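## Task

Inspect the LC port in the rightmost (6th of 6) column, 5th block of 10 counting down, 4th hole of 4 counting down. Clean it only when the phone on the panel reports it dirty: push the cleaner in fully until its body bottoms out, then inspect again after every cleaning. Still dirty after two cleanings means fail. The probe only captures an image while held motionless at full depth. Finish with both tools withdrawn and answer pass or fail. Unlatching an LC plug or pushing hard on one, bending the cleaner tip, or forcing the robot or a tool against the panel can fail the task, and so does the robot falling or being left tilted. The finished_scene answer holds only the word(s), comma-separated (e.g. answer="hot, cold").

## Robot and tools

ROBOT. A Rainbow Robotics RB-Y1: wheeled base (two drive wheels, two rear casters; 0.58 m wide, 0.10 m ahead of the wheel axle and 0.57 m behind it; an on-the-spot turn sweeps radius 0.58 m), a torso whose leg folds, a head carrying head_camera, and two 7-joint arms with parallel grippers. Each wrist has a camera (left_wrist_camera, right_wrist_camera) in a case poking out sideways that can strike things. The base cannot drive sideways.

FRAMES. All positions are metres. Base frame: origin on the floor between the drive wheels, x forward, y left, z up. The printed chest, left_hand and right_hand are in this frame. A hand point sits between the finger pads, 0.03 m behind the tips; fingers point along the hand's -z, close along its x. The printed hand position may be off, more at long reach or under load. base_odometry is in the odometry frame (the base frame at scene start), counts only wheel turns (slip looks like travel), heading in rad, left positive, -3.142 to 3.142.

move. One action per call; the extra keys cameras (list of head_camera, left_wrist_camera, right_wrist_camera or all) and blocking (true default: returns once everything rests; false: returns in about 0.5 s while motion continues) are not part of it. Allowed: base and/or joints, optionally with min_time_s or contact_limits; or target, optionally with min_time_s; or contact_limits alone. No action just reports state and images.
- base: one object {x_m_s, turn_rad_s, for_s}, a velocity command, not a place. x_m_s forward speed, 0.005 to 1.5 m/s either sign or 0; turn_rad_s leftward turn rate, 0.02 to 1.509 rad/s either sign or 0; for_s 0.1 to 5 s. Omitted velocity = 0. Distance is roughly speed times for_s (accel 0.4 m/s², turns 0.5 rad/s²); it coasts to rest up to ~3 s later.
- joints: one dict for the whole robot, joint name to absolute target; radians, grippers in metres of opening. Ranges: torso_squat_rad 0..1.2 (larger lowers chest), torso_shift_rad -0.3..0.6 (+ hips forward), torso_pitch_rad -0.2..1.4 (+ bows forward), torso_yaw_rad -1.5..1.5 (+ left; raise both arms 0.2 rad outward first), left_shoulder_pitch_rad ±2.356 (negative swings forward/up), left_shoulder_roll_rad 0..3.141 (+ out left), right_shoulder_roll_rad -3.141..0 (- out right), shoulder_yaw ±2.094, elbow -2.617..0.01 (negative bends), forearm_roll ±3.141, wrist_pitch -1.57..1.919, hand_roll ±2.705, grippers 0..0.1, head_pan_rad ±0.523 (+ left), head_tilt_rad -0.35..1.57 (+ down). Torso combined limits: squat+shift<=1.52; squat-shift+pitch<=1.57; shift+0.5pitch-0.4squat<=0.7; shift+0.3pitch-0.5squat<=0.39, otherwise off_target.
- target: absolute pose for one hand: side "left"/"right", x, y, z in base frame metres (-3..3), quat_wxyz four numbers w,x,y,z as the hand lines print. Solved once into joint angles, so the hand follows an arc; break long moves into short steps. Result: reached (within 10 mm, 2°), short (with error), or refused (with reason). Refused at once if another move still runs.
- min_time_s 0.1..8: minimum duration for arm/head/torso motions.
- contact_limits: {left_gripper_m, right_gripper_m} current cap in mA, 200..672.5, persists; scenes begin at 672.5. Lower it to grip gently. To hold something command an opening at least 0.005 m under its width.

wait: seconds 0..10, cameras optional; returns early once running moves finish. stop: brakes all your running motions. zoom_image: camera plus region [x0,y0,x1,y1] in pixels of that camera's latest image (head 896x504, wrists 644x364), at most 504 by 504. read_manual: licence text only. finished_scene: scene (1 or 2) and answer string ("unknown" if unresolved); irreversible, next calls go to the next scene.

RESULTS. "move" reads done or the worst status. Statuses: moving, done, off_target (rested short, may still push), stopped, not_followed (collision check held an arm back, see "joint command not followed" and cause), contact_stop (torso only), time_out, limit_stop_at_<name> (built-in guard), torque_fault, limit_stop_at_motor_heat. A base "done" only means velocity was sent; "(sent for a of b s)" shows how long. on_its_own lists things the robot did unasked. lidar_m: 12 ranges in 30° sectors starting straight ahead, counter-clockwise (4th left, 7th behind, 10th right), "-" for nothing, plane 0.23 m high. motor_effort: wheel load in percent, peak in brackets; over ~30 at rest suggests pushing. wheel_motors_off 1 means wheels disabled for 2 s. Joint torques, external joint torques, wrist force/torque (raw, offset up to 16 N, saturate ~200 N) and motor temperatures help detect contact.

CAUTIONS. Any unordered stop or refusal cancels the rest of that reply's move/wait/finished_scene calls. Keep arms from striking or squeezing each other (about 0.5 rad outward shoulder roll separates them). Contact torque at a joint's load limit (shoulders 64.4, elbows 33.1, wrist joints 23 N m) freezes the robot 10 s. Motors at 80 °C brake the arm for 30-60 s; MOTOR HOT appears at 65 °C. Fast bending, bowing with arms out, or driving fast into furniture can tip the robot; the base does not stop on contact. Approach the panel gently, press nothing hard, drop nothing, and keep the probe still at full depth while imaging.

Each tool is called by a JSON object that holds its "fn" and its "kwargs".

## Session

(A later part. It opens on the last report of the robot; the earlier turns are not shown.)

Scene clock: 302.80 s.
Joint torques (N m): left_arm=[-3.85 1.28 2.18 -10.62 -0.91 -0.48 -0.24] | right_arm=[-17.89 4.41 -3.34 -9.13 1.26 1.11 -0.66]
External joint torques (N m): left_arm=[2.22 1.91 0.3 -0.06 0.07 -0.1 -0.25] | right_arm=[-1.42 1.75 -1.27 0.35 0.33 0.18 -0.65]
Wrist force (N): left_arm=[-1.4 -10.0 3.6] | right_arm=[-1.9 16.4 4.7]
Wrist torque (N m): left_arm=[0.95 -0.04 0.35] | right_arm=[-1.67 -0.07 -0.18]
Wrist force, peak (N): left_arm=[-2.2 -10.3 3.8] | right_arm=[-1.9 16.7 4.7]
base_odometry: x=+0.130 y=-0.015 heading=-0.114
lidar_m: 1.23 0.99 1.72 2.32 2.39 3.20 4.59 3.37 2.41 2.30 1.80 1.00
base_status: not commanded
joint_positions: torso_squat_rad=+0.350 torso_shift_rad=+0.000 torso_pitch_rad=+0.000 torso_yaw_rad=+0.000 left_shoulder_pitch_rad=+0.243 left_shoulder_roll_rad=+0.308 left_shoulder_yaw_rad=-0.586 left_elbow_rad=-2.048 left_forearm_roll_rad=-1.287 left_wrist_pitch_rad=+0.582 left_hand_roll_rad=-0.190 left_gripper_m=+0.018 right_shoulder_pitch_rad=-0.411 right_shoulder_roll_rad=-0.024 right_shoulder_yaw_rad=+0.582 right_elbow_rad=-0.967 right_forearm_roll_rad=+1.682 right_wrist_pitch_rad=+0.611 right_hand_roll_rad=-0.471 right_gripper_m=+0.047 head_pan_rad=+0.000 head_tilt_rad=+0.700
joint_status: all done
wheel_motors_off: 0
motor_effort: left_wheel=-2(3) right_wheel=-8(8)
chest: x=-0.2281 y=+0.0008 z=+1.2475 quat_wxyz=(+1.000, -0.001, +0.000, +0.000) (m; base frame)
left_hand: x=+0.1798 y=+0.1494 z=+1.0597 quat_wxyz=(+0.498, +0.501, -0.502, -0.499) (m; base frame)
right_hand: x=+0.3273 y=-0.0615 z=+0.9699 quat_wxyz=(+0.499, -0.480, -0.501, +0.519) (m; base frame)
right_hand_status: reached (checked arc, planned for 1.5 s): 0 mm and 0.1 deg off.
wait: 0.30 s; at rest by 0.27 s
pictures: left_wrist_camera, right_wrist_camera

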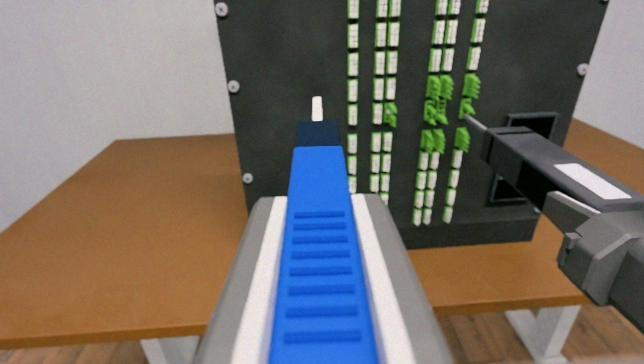

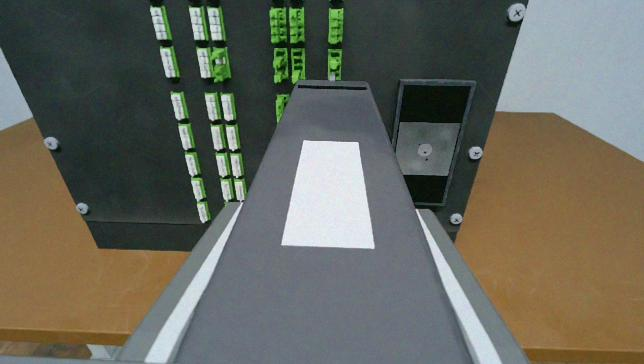

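{"fn": "move", "kwargs": {"target": {"side":"right","x":0.331,"y":-0.0613,"z":0.9701,"quat_wxyz":[0.49929,-0.48057,-0.50130,0.51857]}, "min_time_s": 1.2}}

{"fn": "wait", "kwargs": {"seconds": 0.3, "cameras": ["right_wrist_camera","left_wrist_camera"]}}

{"fn": "zoom_image", "kwargs": {"camera": "right_wrist_camera", "region": [305, 40, 365, 85]}}

Scene clock: 305.27 s.
Joint torques (N m): left_arm=[-3.7 1.44 2 -10.75 -0.88 -0.36 -0.35] | right_arm=[-19.46 3.54 -3.11 -9.82 1.53 1.78 -0.52]
External joint torques (N m): left_arm=[2.36 2.07 0.12 -0.19 0.1 0.01 -0.37] | right_arm=[-2.75 1.02 -1.02 -0.4 0.6 0.83 -0.52]
Wrist force (N): left_arm=[-1.7 -9.9 3.6] | right_arm=[-2.0 17.5 8.4]
Wrist torque (N m): left_arm=[0.95 -0.09 0.36] | right_arm=[-1.48 -0.05 -0.18]
Wrist force, peak (N): left_arm=[-1.8 -10.4 4.3] | right_arm=[-2.1 18.7 8.7]
move: done
base_odometry: x=+0.130 y=-0.015 heading=-0.114
lidar_m: 1.23 0.99 1.71 2.32 2.39 3.20 4.58 3.38 2.41 2.30 1.81 1.00
base_status: not commanded
joint_positions: torso_squat_rad=+0.350 torso_shift_rad=+0.000 torso_pitch_rad=+0.000 torso_yaw_rad=+0.000 left_shoulder_pitch_rad=+0.243 left_shoulder_roll_rad=+0.308 left_shoulder_yaw_rad=-0.586 left_elbow_rad=-2.048 left_forearm_roll_rad=-1.287 left_wrist_pitch_rad=+0.582 left_hand_roll_rad=-0.190 left_gripper_m=+0.018 right_shoulder_pitch_rad=-0.427 right_shoulder_roll_rad=-0.023 right_shoulder_yaw_rad=+0.582 right_elbow_rad=-0.944 right_forearm_roll_rad=+1.685 right_wrist_pitch_rad=+0.612 right_hand_roll_rad=-0.487 right_gripper_m=+0.047 head_pan_rad=+0.000 head_tilt_rad=+0.700
joint_status: all done
wheel_motors_off: 0
motor_effort: left_wheel=-2(3) right_wheel=-7(9)
chest: x=-0.2281 y=+0.0008 z=+1.2475 quat_wxyz=(+1.000, -0.001, +0.000, +0.000) (m; base frame)
left_hand: x=+0.1798 y=+0.1494 z=+1.0597 quat_wxyz=(+0.498, +0.501, -0.502, -0.499) (m; base frame)
right_hand: x=+0.3306 y=-0.0617 z=+0.9696 quat_wxyz=(+0.500, -0.480, -0.501, +0.519) (m; base frame)
right_hand_status: reached (checked arc, planned for 1.2 s): 1 mm and 0.1 deg off.
pictures: none

Scene clock: 305.57 s.
Joint torques (N m): left_arm=[-3.95 1.36 2.02 -10.68 -0.93 -0.46 -0.27] | right_arm=[-19.56 3.94 -2.9 -9.98 1.44 1.67 -0.53]
External joint torques (N m): left_arm=[2.11 1.99 0.14 -0.13 0.05 -0.08 -0.28] | right_arm=[-2.86 1.42 -0.81 -0.55 0.51 0.71 -0.52]
Wrist force (N): left_arm=[-1.8 -10.0 3.9] | right_arm=[-2.0 18.3 8.6]
Wrist torque (N m): left_arm=[0.94 -0.08 0.33] | right_arm=[-1.45 0.01 -0.16]
Wrist force, peak (N): left_arm=[-1.5 -10.3 3.6] | right_arm=[-2.5 18.6 8.3]
base_odometry: x=+0.130 y=-0.015 heading=-0.114
lidar_m: 1.23 0.99 1.71 2.31 2.39 3.20 4.59 3.38 2.41 2.30 1.82 0.99
base_status: not commanded
joint_positions: torso_squat_rad=+0.350 torso_shift_rad=+0.000 torso_pitch_rad=+0.000 torso_yaw_rad=+0.000 left_shoulder_pitch_rad=+0.243 left_shoulder_roll_rad=+0.308 left_shoulder_yaw_rad=-0.586 left_elbow_rad=-2.048 left_forearm_roll_rad=-1.287 left_wrist_pitch_rad=+0.582 left_hand_roll_rad=-0.190 left_gripper_m=+0.018 right_shoulder_pitch_rad=-0.427 right_shoulder_roll_rad=-0.023 right_shoulder_yaw_rad=+0.582 right_elbow_rad=-0.944 right_forearm_roll_rad=+1.685 right_wrist_pitch_rad=+0.612 right_hand_roll_rad=-0.487 right_gripper_m=+0.047 head_pan_rad=+0.000 head_tilt_rad=+0.700
joint_status: all done
wheel_motors_off: 0
motor_effort: left_wheel=-2(3) right_wheel=-8(9)
chest: x=-0.2281 y=+0.0008 z=+1.2475 quat_wxyz=(+1.000, -0.001, +0.000, +0.000) (m; base frame)
left_hand: x=+0.1798 y=+0.1494 z=+1.0597 quat_wxyz=(+0.498, +0.501, -0.502, -0.499) (m; base frame)
right_hand: x=+0.3306 y=-0.0617 z=+0.9696 quat_wxyz=(+0.500, -0.480, -0.501, +0.519) (m; base frame)
right_hand_status: reached (checked arc, planned for 1.2 s): 1 mm and 0.1 deg off.
wait: 0.30 s; at rest by 0.27 s
pictures: left_wrist_camera, right_wrist_camera

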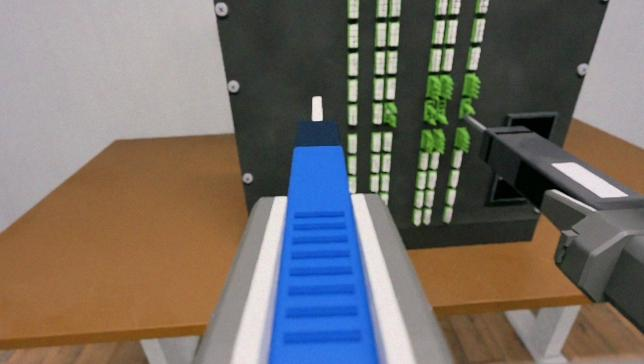

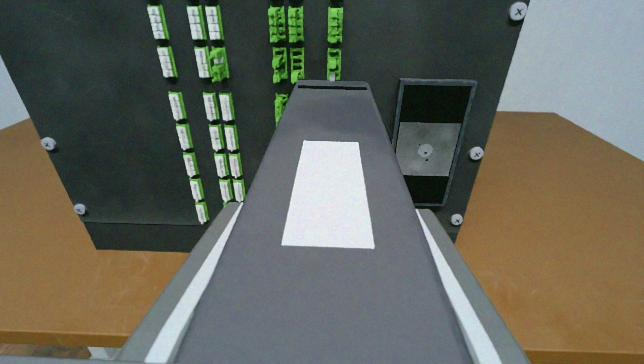

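Scaled by 8.400 from the camera's 644x364 image, which has a finer 920x520 frame.

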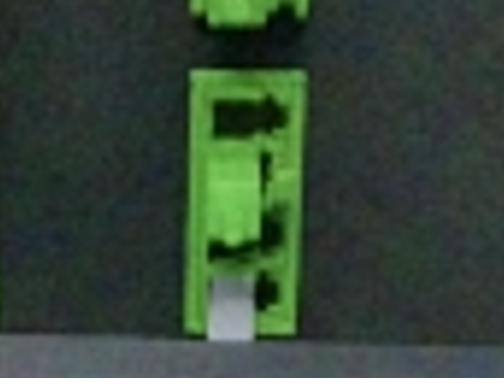

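{"fn": "move", "kwargs": {"target": {"side":"right","x":0.335,"y":-0.0612,"z":0.9697,"quat_wxyz":[0.49929,-0.48057,-0.50130,0.51857]}, "min_time_s": 1.2}}

{"fn": "move", "kwargs": {"target": {"side":"right","x":0.339,"y":-0.0612,"z":0.9696,"quat_wxyz":[0.49929,-0.48057,-0.50130,0.51857]}, "min_time_s": 1.2}}

{"fn": "wait", "kwargs": {"seconds": 0.3, "cameras": ["right_wrist_camera","head_camera"]}}

{"fn": "zoom_image", "kwargs": {"camera": "right_wrist_camera", "region": [305, 40, 365, 85]}}

Scene clock: 307.97 s.
Joint torques (N m): left_arm=[-3.79 1.34 1.79 -10.6 -0.95 -0.43 -0.22] | right_arm=[-18.17 3.21 -2.05 -8.67 1.01 1.81 -0.57]
External joint torques (N m): left_arm=[2.28 1.98 -0.09 -0.04 0.03 -0.05 -0.23] | right_arm=[-1.17 0.84 0.07 0.67 0.09 0.82 -0.57]
Wrist force (N): left_arm=[-1.9 -9.9 3.4] | right_arm=[-1.0 15.9 4.7]
Wrist torque (N m): left_arm=[0.93 -0.12 0.34] | right_arm=[-1.71 -0.20 -0.17]
Wrist force, peak (N): left_arm=[-1.3 -10.8 3.9] | right_arm=[-2.4 19.0 12.8]
move: done
base_odometry: x=+0.130 y=-0.015 heading=-0.114
lidar_m: 1.23 0.99 1.72 2.32 2.38 3.19 4.59 3.38 2.42 2.30 1.81 1.00
base_status: not commanded
joint_positions: torso_squat_rad=+0.350 torso_shift_rad=+0.000 torso_pitch_rad=+0.000 torso_yaw_rad=+0.000 left_shoulder_pitch_rad=+0.243 left_shoulder_roll_rad=+0.308 left_shoulder_yaw_rad=-0.586 left_elbow_rad=-2.048 left_forearm_roll_rad=-1.287 left_wrist_pitch_rad=+0.582 left_hand_roll_rad=-0.190 left_gripper_m=+0.018 right_shoulder_pitch_rad=-0.449 right_shoulder_roll_rad=-0.020 right_shoulder_yaw_rad=+0.583 right_elbow_rad=-0.914 right_forearm_roll_rad=+1.691 right_wrist_pitch_rad=+0.614 right_hand_roll_rad=-0.508 right_gripper_m=+0.047 head_pan_rad=+0.000 head_tilt_rad=+0.700
joint_status: all done
wheel_motors_off: 0
motor_effort: left_wheel=-3(3) right_wheel=-5(8)
chest: x=-0.2281 y=+0.0008 z=+1.2475 quat_wxyz=(+1.000, -0.001, +0.000, +0.000) (m; base frame)
left_hand: x=+0.1799 y=+0.1494 z=+1.0597 quat_wxyz=(+0.498, +0.501, -0.502, -0.499) (m; base frame)
right_hand: x=+0.3348 y=-0.0616 z=+0.9696 quat_wxyz=(+0.499, -0.480, -0.501, +0.519) (m; base frame)
right_hand_status: reached (checked arc, planned for 1.2 s): 0 mm and 0.1 deg off.
pictures: none

Scene clock: 309.50 s.
Joint torques (N m): left_arm=[-3.64 1.49 1.77 -10.57 -0.89 -0.43 -0.2] | right_arm=[-18.4 3.04 -2.16 -8.55 1.07 2.01 -0.63]
External joint torques (N m): left_arm=[2.42 2.12 -0.11 -0.02 0.09 -0.05 -0.22] | right_arm=[-1.11 0.84 -0.03 0.7 0.16 0.98 -0.62]
Wrist force (N): left_arm=[-2.0 -9.8 3.6] | right_arm=[-0.7 15.9 4.6]
Wrist torque (N m): left_arm=[0.92 -0.11 0.33] | right_arm=[-1.71 -0.29 -0.17]
Wrist force, peak (N): left_arm=[-1.4 -10.6 3.5] | right_arm=[-1.9 18.7 5.2]
move: done
base_odometry: x=+0.130 y=-0.015 heading=-0.114
lidar_m: 1.23 0.98 1.72 2.31 2.39 3.20 4.58 3.36 2.40 2.30 1.81 0.99
base_status: not commanded
joint_positions: torso_squat_rad=+0.350 torso_shift_rad=+0.000 torso_pitch_rad=+0.000 torso_yaw_rad=+0.000 left_shoulder_pitch_rad=+0.243 left_shoulder_roll_rad=+0.308 left_shoulder_yaw_rad=-0.586 left_elbow_rad=-2.048 left_forearm_roll_rad=-1.287 left_wrist_pitch_rad=+0.582 left_hand_roll_rad=-0.190 left_gripper_m=+0.018 right_shoulder_pitch_rad=-0.470 right_shoulder_roll_rad=-0.018 right_shoulder_yaw_rad=+0.584 right_elbow_rad=-0.883 right_forearm_roll_rad=+1.696 right_wrist_pitch_rad=+0.617 right_hand_roll_rad=-0.530 right_gripper_m=+0.047 head_pan_rad=+0.000 head_tilt_rad=+0.700
joint_status: all done
wheel_motors_off: 0
motor_effort: left_wheel=-3(3) right_wheel=-6(8)
chest: x=-0.2281 y=+0.0008 z=+1.2475 quat_wxyz=(+1.000, -0.001, +0.000, +0.000) (m; base frame)
left_hand: x=+0.1799 y=+0.1494 z=+1.0597 quat_wxyz=(+0.498, +0.501, -0.502, -0.499) (m; base frame)
right_hand: x=+0.3388 y=-0.0615 z=+0.9696 quat_wxyz=(+0.499, -0.480, -0.501, +0.519) (m; base frame)
right_hand_status: reached (checked arc, planned for 1.2 s): 0 mm and 0.1 deg off.
pictures: none

Scene clock: 309.80 s.
Joint torques (N m): left_arm=[-3.73 1.47 1.86 -10.77 -0.9 -0.26 -0.19] | right_arm=[-18.09 3.19 -1.66 -8.57 0.93 1.93 -0.64]
External joint torques (N m): left_arm=[2.34 2.11 -0.02 -0.21 0.08 0.11 -0.21] | right_arm=[-0.8 0.99 0.48 0.68 0.02 0.9 -0.63]
Wrist force (N): left_arm=[-1.8 -9.7 3.6] | right_arm=[-1.4 17.1 5.2]
Wrist torque (N m): left_arm=[0.93 -0.11 0.35] | right_arm=[-1.72 -0.30 -0.17]
Wrist force, peak (N): left_arm=[-1.6 -10.2 4.0] | right_arm=[-1.4 17.3 4.7]
base_odometry: x=+0.130 y=-0.015 heading=-0.114
lidar_m: 1.23 0.99 1.72 2.32 2.39 3.20 4.58 3.38 2.41 2.30 1.80 0.99
base_status: not commanded
joint_positions: torso_squat_rad=+0.350 torso_shift_rad=+0.000 torso_pitch_rad=+0.000 torso_yaw_rad=+0.000 left_shoulder_pitch_rad=+0.243 left_shoulder_roll_rad=+0.308 left_shoulder_yaw_rad=-0.586 left_elbow_rad=-2.048 left_forearm_roll_rad=-1.287 left_wrist_pitch_rad=+0.582 left_hand_roll_rad=-0.190 left_gripper_m=+0.018 right_shoulder_pitch_rad=-0.470 right_shoulder_roll_rad=-0.018 right_shoulder_yaw_rad=+0.584 right_elbow_rad=-0.883 right_forearm_roll_rad=+1.696 right_wrist_pitch_rad=+0.617 right_hand_roll_rad=-0.530 right_gripper_m=+0.047 head_pan_rad=+0.000 head_tilt_rad=+0.700
joint_status: all done
wheel_motors_off: 0
motor_effort: left_wheel=-3(3) right_wheel=-7(8)
chest: x=-0.2281 y=+0.0008 z=+1.2475 quat_wxyz=(+1.000, -0.001, +0.000, +0.000) (m; base frame)
left_hand: x=+0.1799 y=+0.1494 z=+1.0597 quat_wxyz=(+0.498, +0.501, -0.502, -0.499) (m; base frame)
right_hand: x=+0.3388 y=-0.0615 z=+0.9696 quat_wxyz=(+0.499, -0.480, -0.501, +0.519) (m; base frame)
right_hand_status: reached (checked arc, planned for 1.2 s): 0 mm and 0.1 deg off.
wait: 0.30 s; at rest by 0.27 s
pictures: head_camera, right_wrist_camera

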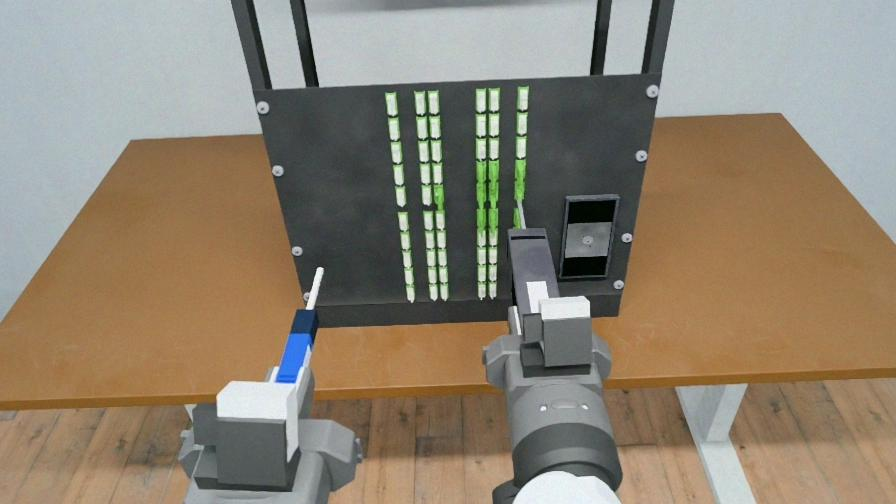

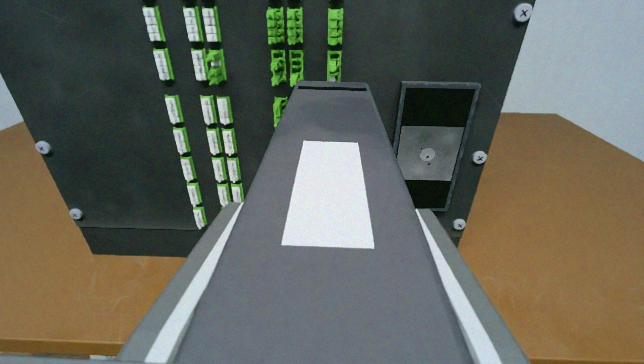

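Scaled by 8.400 from the camera's 644x364 image, which has a finer 920x520 frame.

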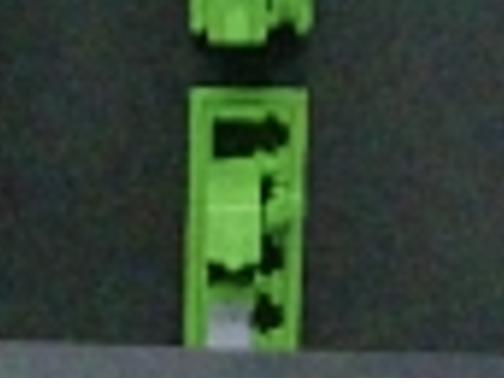

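{"fn": "move", "kwargs": {"target": {"side":"right","x":0.342,"y":-0.0612,"z":0.9696,"quat_wxyz":[0.49929,-0.48057,-0.50130,0.51857]}, "min_time_s": 1.2}}

{"fn": "move", "kwargs": {"target": {"side":"right","x":0.345,"y":-0.0612,"z":0.9697,"quat_wxyz":[0.49929,-0.48057,-0.50130,0.51857]}, "min_time_s": 1.2}}

{"fn": "wait", "kwargs": {"seconds": 1, "cameras": ["right_wrist_camera","head_camera"]}}

{"fn": "zoom_image", "kwargs": {"camera": "right_wrist_camera", "region": [390, 70, 490, 220]}}

Scene clock: 312.97 s.
Joint torques (N m): left_arm=[-3.97 1.44 2.13 -10.6 -0.84 -0.42 -0.26] | right_arm=[-18.63 2.7 -2.04 -8.4 0.93 2.07 -0.66]
External joint torques (N m): left_arm=[2.1 2.07 0.25 -0.05 0.13 -0.05 -0.28] | right_arm=[-1.12 0.63 0.11 0.78 0.04 1 -0.65]
Wrist force (N): left_arm=[-1.9 -9.6 4.1] | right_arm=[-0.8 16.0 5.4]
Wrist torque (N m): left_arm=[0.92 -0.12 0.34] | right_arm=[-1.71 -0.36 -0.17]
Wrist force, peak (N): left_arm=[-1.5 -10.4 4.3] | right_arm=[-2.0 18.5 5.2]
move: done
base_odometry: x=+0.130 y=-0.015 heading=-0.114
lidar_m: 1.23 0.99 1.73 2.31 2.38 3.20 4.59 3.37 2.41 2.30 1.81 0.99
base_status: not commanded
joint_positions: torso_squat_rad=+0.350 torso_shift_rad=+0.000 torso_pitch_rad=+0.000 torso_yaw_rad=+0.000 left_shoulder_pitch_rad=+0.243 left_shoulder_roll_rad=+0.308 left_shoulder_yaw_rad=-0.586 left_elbow_rad=-2.048 left_forearm_roll_rad=-1.287 left_wrist_pitch_rad=+0.582 left_hand_roll_rad=-0.190 left_gripper_m=+0.018 right_shoulder_pitch_rad=-0.487 right_shoulder_roll_rad=-0.016 right_shoulder_yaw_rad=+0.586 right_elbow_rad=-0.858 right_forearm_roll_rad=+1.701 right_wrist_pitch_rad=+0.619 right_hand_roll_rad=-0.549 right_gripper_m=+0.047 head_pan_rad=+0.000 head_tilt_rad=+0.700
joint_status: all done
wheel_motors_off: 0
motor_effort: left_wheel=-3(3) right_wheel=-7(9)
chest: x=-0.2281 y=+0.0008 z=+1.2475 quat_wxyz=(+1.000, -0.001, +0.000, +0.000) (m; base frame)
left_hand: x=+0.1799 y=+0.1494 z=+1.0597 quat_wxyz=(+0.498, +0.501, -0.502, -0.499) (m; base frame)
right_hand: x=+0.3418 y=-0.0615 z=+0.9695 quat_wxyz=(+0.499, -0.480, -0.501, +0.519) (m; base frame)
right_hand_status: reached (checked arc, planned for 1.2 s): 0 mm and 0.1 deg off.
pictures: none

Scene clock: 314.50 s.
Joint torques (N m): left_arm=[-4.16 1.12 1.76 -10.69 -0.88 -0.38 -0.34] | right_arm=[-22.34 1.01 -3.67 -8.44 0.56 1.26 -0.64]
External joint torques (N m): left_arm=[1.92 1.75 -0.12 -0.13 0.09 -0.01 -0.35] | right_arm=[-4.62 -0.94 -1.51 0.66 -0.33 0.16 -0.63]
Wrist force (N): left_arm=[-1.6 -9.9 3.2] | right_arm=[-1.2 14.0 24.0]
Wrist torque (N m): left_arm=[0.96 -0.06 0.35] | right_arm=[-2.26 -0.12 -0.17]
Wrist force, peak (N): left_arm=[-2.0 -10.3 3.7] | right_arm=[-1.7 15.0 25.1]
move: done
base_odometry: x=+0.130 y=-0.015 heading=-0.114
lidar_m: 1.22 0.98 1.71 2.32 2.39 3.22 4.58 3.37 2.41 2.30 1.80 1.00
base_status: not commanded
joint_positions: torso_squat_rad=+0.350 torso_shift_rad=+0.000 torso_pitch_rad=+0.000 torso_yaw_rad=+0.000 left_shoulder_pitch_rad=+0.243 left_shoulder_roll_rad=+0.308 left_shoulder_yaw_rad=-0.586 left_elbow_rad=-2.048 left_forearm_roll_rad=-1.287 left_wrist_pitch_rad=+0.582 left_hand_roll_rad=-0.190 left_gripper_m=+0.018 right_shoulder_pitch_rad=-0.503 right_shoulder_roll_rad=-0.013 right_shoulder_yaw_rad=+0.588 right_elbow_rad=-0.834 right_forearm_roll_rad=+1.706 right_wrist_pitch_rad=+0.621 right_hand_roll_rad=-0.566 right_gripper_m=+0.047 head_pan_rad=+0.000 head_tilt_rad=+0.700
joint_status: all done
wheel_motors_off: 0
motor_effort: left_wheel=-3(3) right_wheel=-5(9)
chest: x=-0.2282 y=+0.0008 z=+1.2475 quat_wxyz=(+1.000, -0.001, +0.000, +0.000) (m; base frame)
left_hand: x=+0.1798 y=+0.1494 z=+1.0597 quat_wxyz=(+0.498, +0.501, -0.502, -0.499) (m; base frame)
right_hand: x=+0.3444 y=-0.0613 z=+0.9692 quat_wxyz=(+0.500, -0.480, -0.501, +0.519) (m; base frame)
right_hand_status: reached (checked arc, planned for 1.2 s): 1 mm and 0.1 deg off.
pictures: none

Scene clock: 315.50 s.
Joint torques (N m): left_arm=[-3.76 1.14 1.84 -10.57 -1.01 -0.38 -0.22] | right_arm=[-22.15 1.11 -3.64 -8.38 0.61 1.33 -0.63]
External joint torques (N m): left_arm=[2.31 1.77 -0.04 -0.01 -0.03 0 -0.23] | right_arm=[-4.43 -0.84 -1.49 0.72 -0.27 0.24 -0.63]
Wrist force (N): left_arm=[-1.4 -10.3 3.9] | right_arm=[-1.7 14.7 24.1]
Wrist torque (N m): left_arm=[0.99 -0.05 0.35] | right_arm=[-2.25 -0.17 -0.16]
Wrist force, peak (N): left_arm=[-1.4 -10.3 3.9] | right_arm=[-1.9 15.5 24.6]
base_odometry: x=+0.130 y=-0.015 heading=-0.114
lidar_m: 1.22 0.97 1.71 2.31 2.38 3.20 4.59 3.37 2.42 2.31 1.81 0.99
base_status: not commanded
joint_positions: torso_squat_rad=+0.350 torso_shift_rad=+0.000 torso_pitch_rad=+0.000 torso_yaw_rad=+0.000 left_shoulder_pitch_rad=+0.243 left_shoulder_roll_rad=+0.308 left_shoulder_yaw_rad=-0.586 left_elbow_rad=-2.048 left_forearm_roll_rad=-1.287 left_wrist_pitch_rad=+0.582 left_hand_roll_rad=-0.190 left_gripper_m=+0.018 right_shoulder_pitch_rad=-0.503 right_shoulder_roll_rad=-0.013 right_shoulder_yaw_rad=+0.588 right_elbow_rad=-0.834 right_forearm_roll_rad=+1.706 right_wrist_pitch_rad=+0.621 right_hand_roll_rad=-0.566 right_gripper_m=+0.047 head_pan_rad=+0.000 head_tilt_rad=+0.700
joint_status: all done
wheel_motors_off: 0
motor_effort: left_wheel=-2(3) right_wheel=-5(9)
chest: x=-0.2282 y=+0.0008 z=+1.2475 quat_wxyz=(+1.000, -0.001, +0.000, +0.000) (m; base frame)
left_hand: x=+0.1798 y=+0.1494 z=+1.0597 quat_wxyz=(+0.498, +0.501, -0.502, -0.499) (m; base frame)
right_hand: x=+0.3444 y=-0.0613 z=+0.9692 quat_wxyz=(+0.500, -0.480, -0.501, +0.519) (m; base frame)
right_hand_status: reached (checked arc, planned for 1.2 s): 1 mm and 0.1 deg off.
wait: 1.00 s; at rest by 0.27 s
pictures: head_camera, right_wrist_camera

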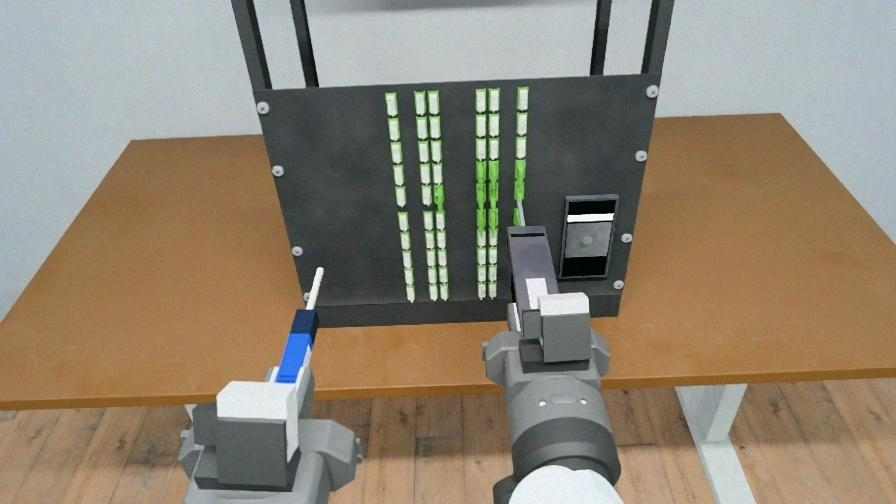

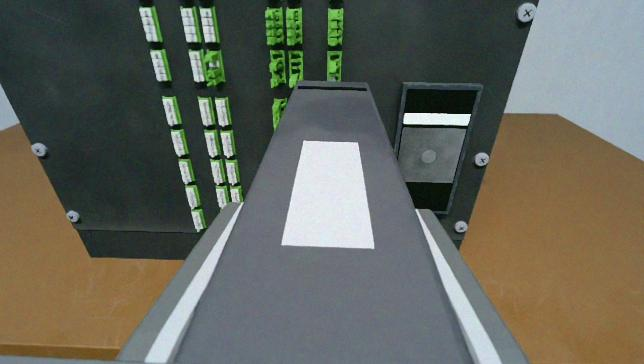

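Scaled by 3.360 from the camera's 644x364 image, which has a finer 920x520 frame.

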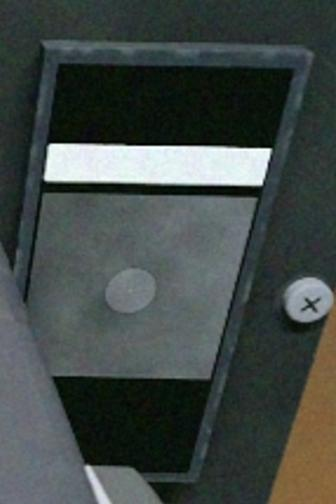

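Picture taken; looks clean now. Zoom in closer.

{"fn": "zoom_image", "kwargs": {"camera": "right_wrist_camera", "region": [400, 130, 465, 185]}}

{"fn": "zoom_image", "kwargs": {"camera": "head_camera", "region": [560, 215, 620, 265]}}

{"fn": "move", "kwargs": {"target": {"side":"right","x":0.343,"y":-0.0613,"z":0.9696,"quat_wxyz":[0.49929,-0.48057,-0.50130,0.51857]}, "min_time_s": 0.8}}

{"fn": "move", "kwargs": {"target": {"side":"right","x":0.320,"y":-0.0615,"z":0.9697,"quat_wxyz":[0.49929,-0.48057,-0.50130,0.51857]}, "min_time_s": 2}}

{"fn": "move", "kwargs": {"target": {"side":"right","x":0.24,"y":-0.063,"z":0.966,"quat_wxyz":[0.49929,-0.48057,-0.50130,0.51857]}, "min_time_s": 2}}

{"fn": "wait", "kwargs": {"seconds": 0.3, "cameras": ["all"]}}

{"fn": "zoom_image", "kwargs": {"camera": "right_wrist_camera", "region": [370, 80, 450, 170]}}

{"fn": "zoom_image", "kwargs": {"camera": "head_camera", "region": [555, 195, 625, 285]}}

Scaled by 7.754 from the camera's 644x364 image, which has a finer 920x520 frame.

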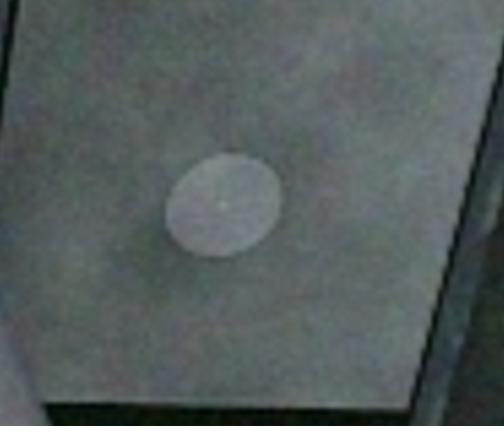

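Scaled by 8.400 from the camera's 896x504 image, which has a finer 1280x720 frame.

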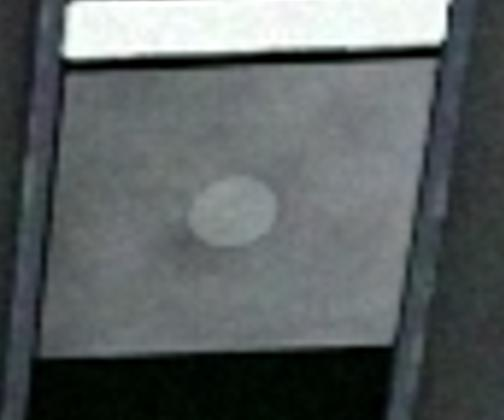

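Scene clock: 317.57 s.
Joint torques (N m): left_arm=[-3.51 1.34 1.79 -10.61 -0.97 -0.44 -0.32] | right_arm=[-16.22 -0.14 -1.59 -10.27 1.04 1.89 0.26]
External joint torques (N m): left_arm=[2.56 1.97 -0.09 -0.05 0.01 -0.06 -0.34] | right_arm=[1.39 -2.16 0.57 -1.14 0.15 0.8 0.26]
Wrist force (N): left_arm=[-1.7 -9.5 3.7] | right_arm=[-1.8 16.4 3.3]
Wrist torque (N m): left_arm=[0.88 -0.08 0.34] | right_arm=[-1.50 -0.16 -0.29]
Wrist force, peak (N): left_arm=[-1.6 -10.3 3.9] | right_arm=[-1.8 15.6 24.5]
move: done
base_odometry: x=+0.130 y=-0.015 heading=-0.114
lidar_m: 1.23 0.98 1.71 2.32 2.38 3.19 4.59 3.37 2.42 2.30 1.81 1.00
base_status: not commanded
joint_positions: torso_squat_rad=+0.350 torso_shift_rad=+0.000 torso_pitch_rad=+0.000 torso_yaw_rad=+0.000 left_shoulder_pitch_rad=+0.243 left_shoulder_roll_rad=+0.308 left_shoulder_yaw_rad=-0.586 left_elbow_rad=-2.048 left_forearm_roll_rad=-1.287 left_wrist_pitch_rad=+0.582 left_hand_roll_rad=-0.190 left_gripper_m=+0.018 right_shoulder_pitch_rad=-0.495 right_shoulder_roll_rad=-0.014 right_shoulder_yaw_rad=+0.588 right_elbow_rad=-0.844 right_forearm_roll_rad=+1.705 right_wrist_pitch_rad=+0.622 right_hand_roll_rad=-0.560 right_gripper_m=+0.047 head_pan_rad=+0.000 head_tilt_rad=+0.700
joint_status: all done
wheel_motors_off: 0
motor_effort: left_wheel=-3(3) right_wheel=-7(8)
chest: x=-0.2281 y=+0.0008 z=+1.2475 quat_wxyz=(+1.000, -0.001, +0.000, +0.000) (m; base frame)
left_hand: x=+0.1799 y=+0.1494 z=+1.0597 quat_wxyz=(+0.498, +0.501, -0.502, -0.499) (m; base frame)
right_hand: x=+0.3431 y=-0.0611 z=+0.9695 quat_wxyz=(+0.499, -0.480, -0.501, +0.518) (m; base frame)
right_hand_status: reached (checked arc, planned for 0.8 s): 0 mm and 0.0 deg off.
pictures: none

Scene clock: 319.90 s.
Joint torques (N m): left_arm=[-3.72 1.48 1.76 -10.55 -0.88 -0.36 -0.17] | right_arm=[-15.02 0.72 -1.34 -10.39 0.71 1.07 0.09]
External joint torques (N m): left_arm=[2.35 2.11 -0.12 0.01 0.09 0.02 -0.18] | right_arm=[0.98 -2.16 0.71 -0.83 -0.25 0.17 0.09]
Wrist force (N): left_arm=[-1.6 -10.0 3.6] | right_arm=[-1.9 16.7 4.5]
Wrist torque (N m): left_arm=[0.94 -0.07 0.32] | right_arm=[-1.70 -0.06 -0.31]
Wrist force, peak (N): left_arm=[-1.4 -10.2 4.3] | right_arm=[-6.4 19.0 4.1]
move: done
base_odometry: x=+0.130 y=-0.015 heading=-0.114
lidar_m: 1.23 0.97 1.72 2.31 2.39 3.20 4.59 3.37 2.41 2.30 1.81 0.99
base_status: not commanded
joint_positions: torso_squat_rad=+0.350 torso_shift_rad=+0.000 torso_pitch_rad=+0.000 torso_yaw_rad=+0.000 left_shoulder_pitch_rad=+0.243 left_shoulder_roll_rad=+0.308 left_shoulder_yaw_rad=-0.586 left_elbow_rad=-2.048 left_forearm_roll_rad=-1.287 left_wrist_pitch_rad=+0.582 left_hand_roll_rad=-0.190 left_gripper_m=+0.018 right_shoulder_pitch_rad=-0.381 right_shoulder_roll_rad=-0.029 right_shoulder_yaw_rad=+0.590 right_elbow_rad=-1.006 right_forearm_roll_rad=+1.683 right_wrist_pitch_rad=+0.617 right_hand_roll_rad=-0.457 right_gripper_m=+0.047 head_pan_rad=+0.000 head_tilt_rad=+0.700
joint_status: all done
wheel_motors_off: 0
motor_effort: left_wheel=-3(3) right_wheel=-6(9)
chest: x=-0.2281 y=+0.0008 z=+1.2475 quat_wxyz=(+1.000, -0.001, +0.000, +0.000) (m; base frame)
left_hand: x=+0.1799 y=+0.1495 z=+1.0597 quat_wxyz=(+0.498, +0.501, -0.502, -0.499) (m; base frame)
right_hand: x=+0.3201 y=-0.0614 z=+0.9699 quat_wxyz=(+0.498, -0.481, -0.502, +0.517) (m; base frame)
right_hand_status: reached (checked arc, planned for 2.0 s): 0 mm and 0.2 deg off.
pictures: none

Scene clock: 322.23 s.
Joint torques (N m): left_arm=[-3.72 1.42 1.97 -10.4 -0.87 -0.5 -0.23] | right_arm=[-10.35 2.72 -0.62 -10.9 1 1.01 0.19]
External joint torques (N m): left_arm=[2.35 2.05 0.09 0.16 0.1 -0.12 -0.24] | right_arm=[0.4 -1.69 0.58 -0.8 -0.09 0.44 0.19]
Wrist force (N): left_arm=[-1.4 -9.6 3.6] | right_arm=[-1.9 16.9 4.5]
Wrist torque (N m): left_arm=[0.88 -0.05 0.32] | right_arm=[-1.72 -0.09 -0.31]
Wrist force, peak (N): left_arm=[-1.8 -10.7 3.9] | right_arm=[-2.0 17.1 4.6]
move: done
base_odometry: x=+0.130 y=-0.015 heading=-0.114
lidar_m: 1.23 0.98 1.72 2.31 2.38 3.20 4.58 3.38 2.40 2.30 1.80 1.00
base_status: not commanded
joint_positions: torso_squat_rad=+0.350 torso_shift_rad=+0.000 torso_pitch_rad=+0.000 torso_yaw_rad=+0.000 left_shoulder_pitch_rad=+0.243 left_shoulder_roll_rad=+0.308 left_shoulder_yaw_rad=-0.586 left_elbow_rad=-2.048 left_forearm_roll_rad=-1.287 left_wrist_pitch_rad=+0.582 left_hand_roll_rad=-0.190 left_gripper_m=+0.018 right_shoulder_pitch_rad=-0.071 right_shoulder_roll_rad=-0.076 right_shoulder_yaw_rad=+0.663 right_elbow_rad=-1.370 right_forearm_roll_rad=+1.678 right_wrist_pitch_rad=+0.640 right_hand_roll_rad=-0.289 right_gripper_m=+0.047 head_pan_rad=+0.000 head_tilt_rad=+0.700
joint_status: all done
wheel_motors_off: 0
motor_effort: left_wheel=-3(3) right_wheel=-8(10)
chest: x=-0.2281 y=+0.0008 z=+1.2475 quat_wxyz=(+1.000, -0.001, +0.000, +0.000) (m; base frame)
left_hand: x=+0.1799 y=+0.1495 z=+1.0597 quat_wxyz=(+0.498, +0.501, -0.502, -0.499) (m; base frame)
right_hand: x=+0.2401 y=-0.0629 z=+0.9662 quat_wxyz=(+0.498, -0.481, -0.502, +0.517) (m; base frame)
right_hand_status: reached (checked arc, planned for 2.0 s): 0 mm and 0.2 deg off.
pictures: none

Scene clock: 322.53 s.
Joint torques (N m): left_arm=[-3.77 1.23 1.76 -10.59 -0.72 -0.43 -0.32] | right_arm=[-10.04 2.53 -0.56 -10.98 1 0.91 0.11]
External joint torques (N m): left_arm=[2.3 1.87 -0.12 -0.03 0.26 -0.05 -0.33] | right_arm=[0.71 -1.88 0.64 -0.88 -0.1 0.33 0.12]
Wrist force (N): left_arm=[-1.4 -10.0 3.6] | right_arm=[-2.1 16.7 4.5]
Wrist torque (N m): left_arm=[0.94 -0.04 0.31] | right_arm=[-1.69 -0.09 -0.32]
Wrist force, peak (N): left_arm=[-1.3 -10.3 3.7] | right_arm=[-2.2 17.0 4.7]
base_odometry: x=+0.130 y=-0.015 heading=-0.114
lidar_m: 1.22 0.98 1.73 2.32 2.38 3.20 4.59 3.37 2.41 2.30 1.81 0.98
base_status: not commanded
joint_positions: torso_squat_rad=+0.350 torso_shift_rad=+0.000 torso_pitch_rad=+0.000 torso_yaw_rad=+0.000 left_shoulder_pitch_rad=+0.243 left_shoulder_roll_rad=+0.308 left_shoulder_yaw_rad=-0.586 left_elbow_rad=-2.048 left_forearm_roll_rad=-1.287 left_wrist_pitch_rad=+0.582 left_hand_roll_rad=-0.190 left_gripper_m=+0.018 right_shoulder_pitch_rad=-0.071 right_shoulder_roll_rad=-0.076 right_shoulder_yaw_rad=+0.663 right_elbow_rad=-1.370 right_forearm_roll_rad=+1.678 right_wrist_pitch_rad=+0.640 right_hand_roll_rad=-0.289 right_gripper_m=+0.047 head_pan_rad=+0.000 head_tilt_rad=+0.700
joint_status: all done
wheel_motors_off: 0
motor_effort: left_wheel=-3(3) right_wheel=-6(10)
chest: x=-0.2281 y=+0.0008 z=+1.2475 quat_wxyz=(+1.000, -0.001, +0.000, +0.000) (m; base frame)
left_hand: x=+0.1799 y=+0.1495 z=+1.0597 quat_wxyz=(+0.498, +0.501, -0.502, -0.499) (m; base frame)
right_hand: x=+0.2401 y=-0.0629 z=+0.9662 quat_wxyz=(+0.498, -0.481, -0.502, +0.517) (m; base frame)
right_hand_status: reached (checked arc, planned for 2.0 s): 0 mm and 0.2 deg off.
wait: 0.30 s; at rest by 0.27 s
pictures: head_camera, left_wrist_camera, right_wrist_camera

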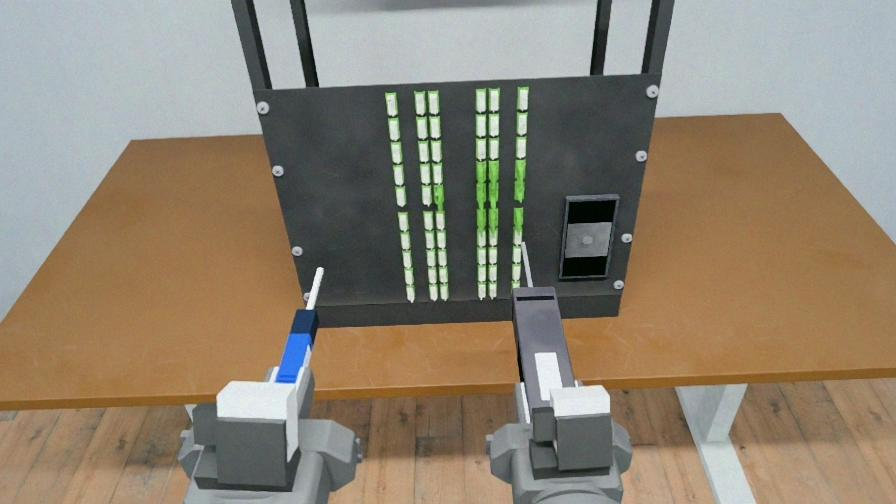

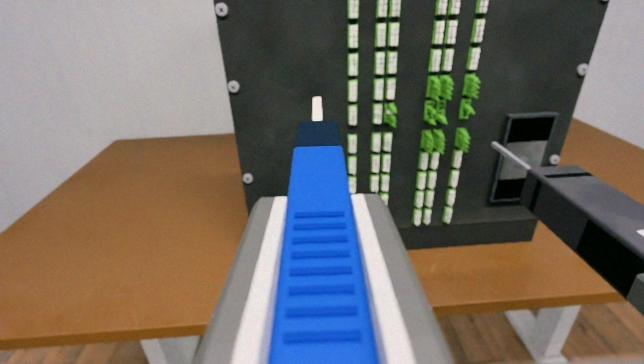

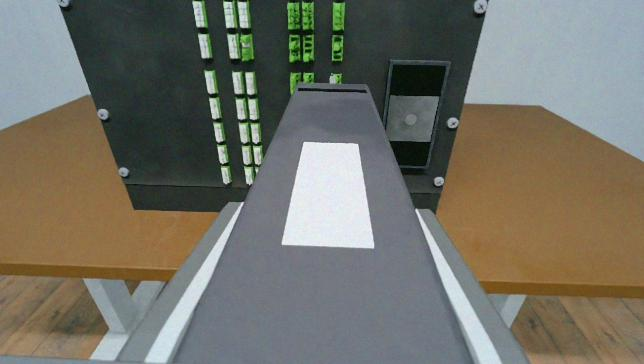

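Scaled by 5.600 from the camera's 644x364 image, which has a finer 920x520 frame.

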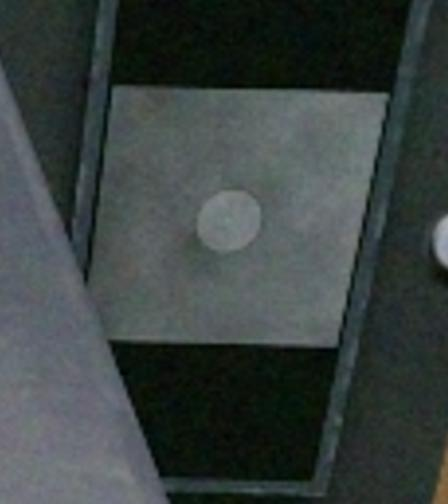

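Scaled by 5.600 from the camera's 896x504 image, which has a finer 1280x720 frame.

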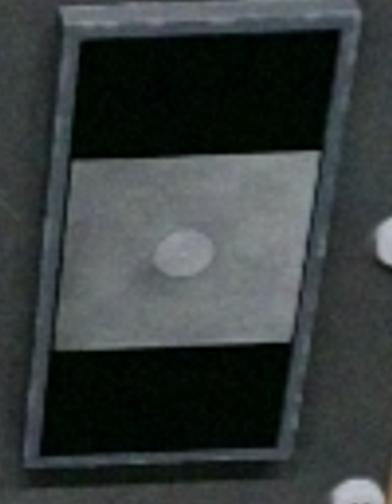

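Clean. Both tools are out.

{"fn": "finished_scene", "kwargs": {"scene": 1, "answer": "pass"}}

The scene is finished: the task was done.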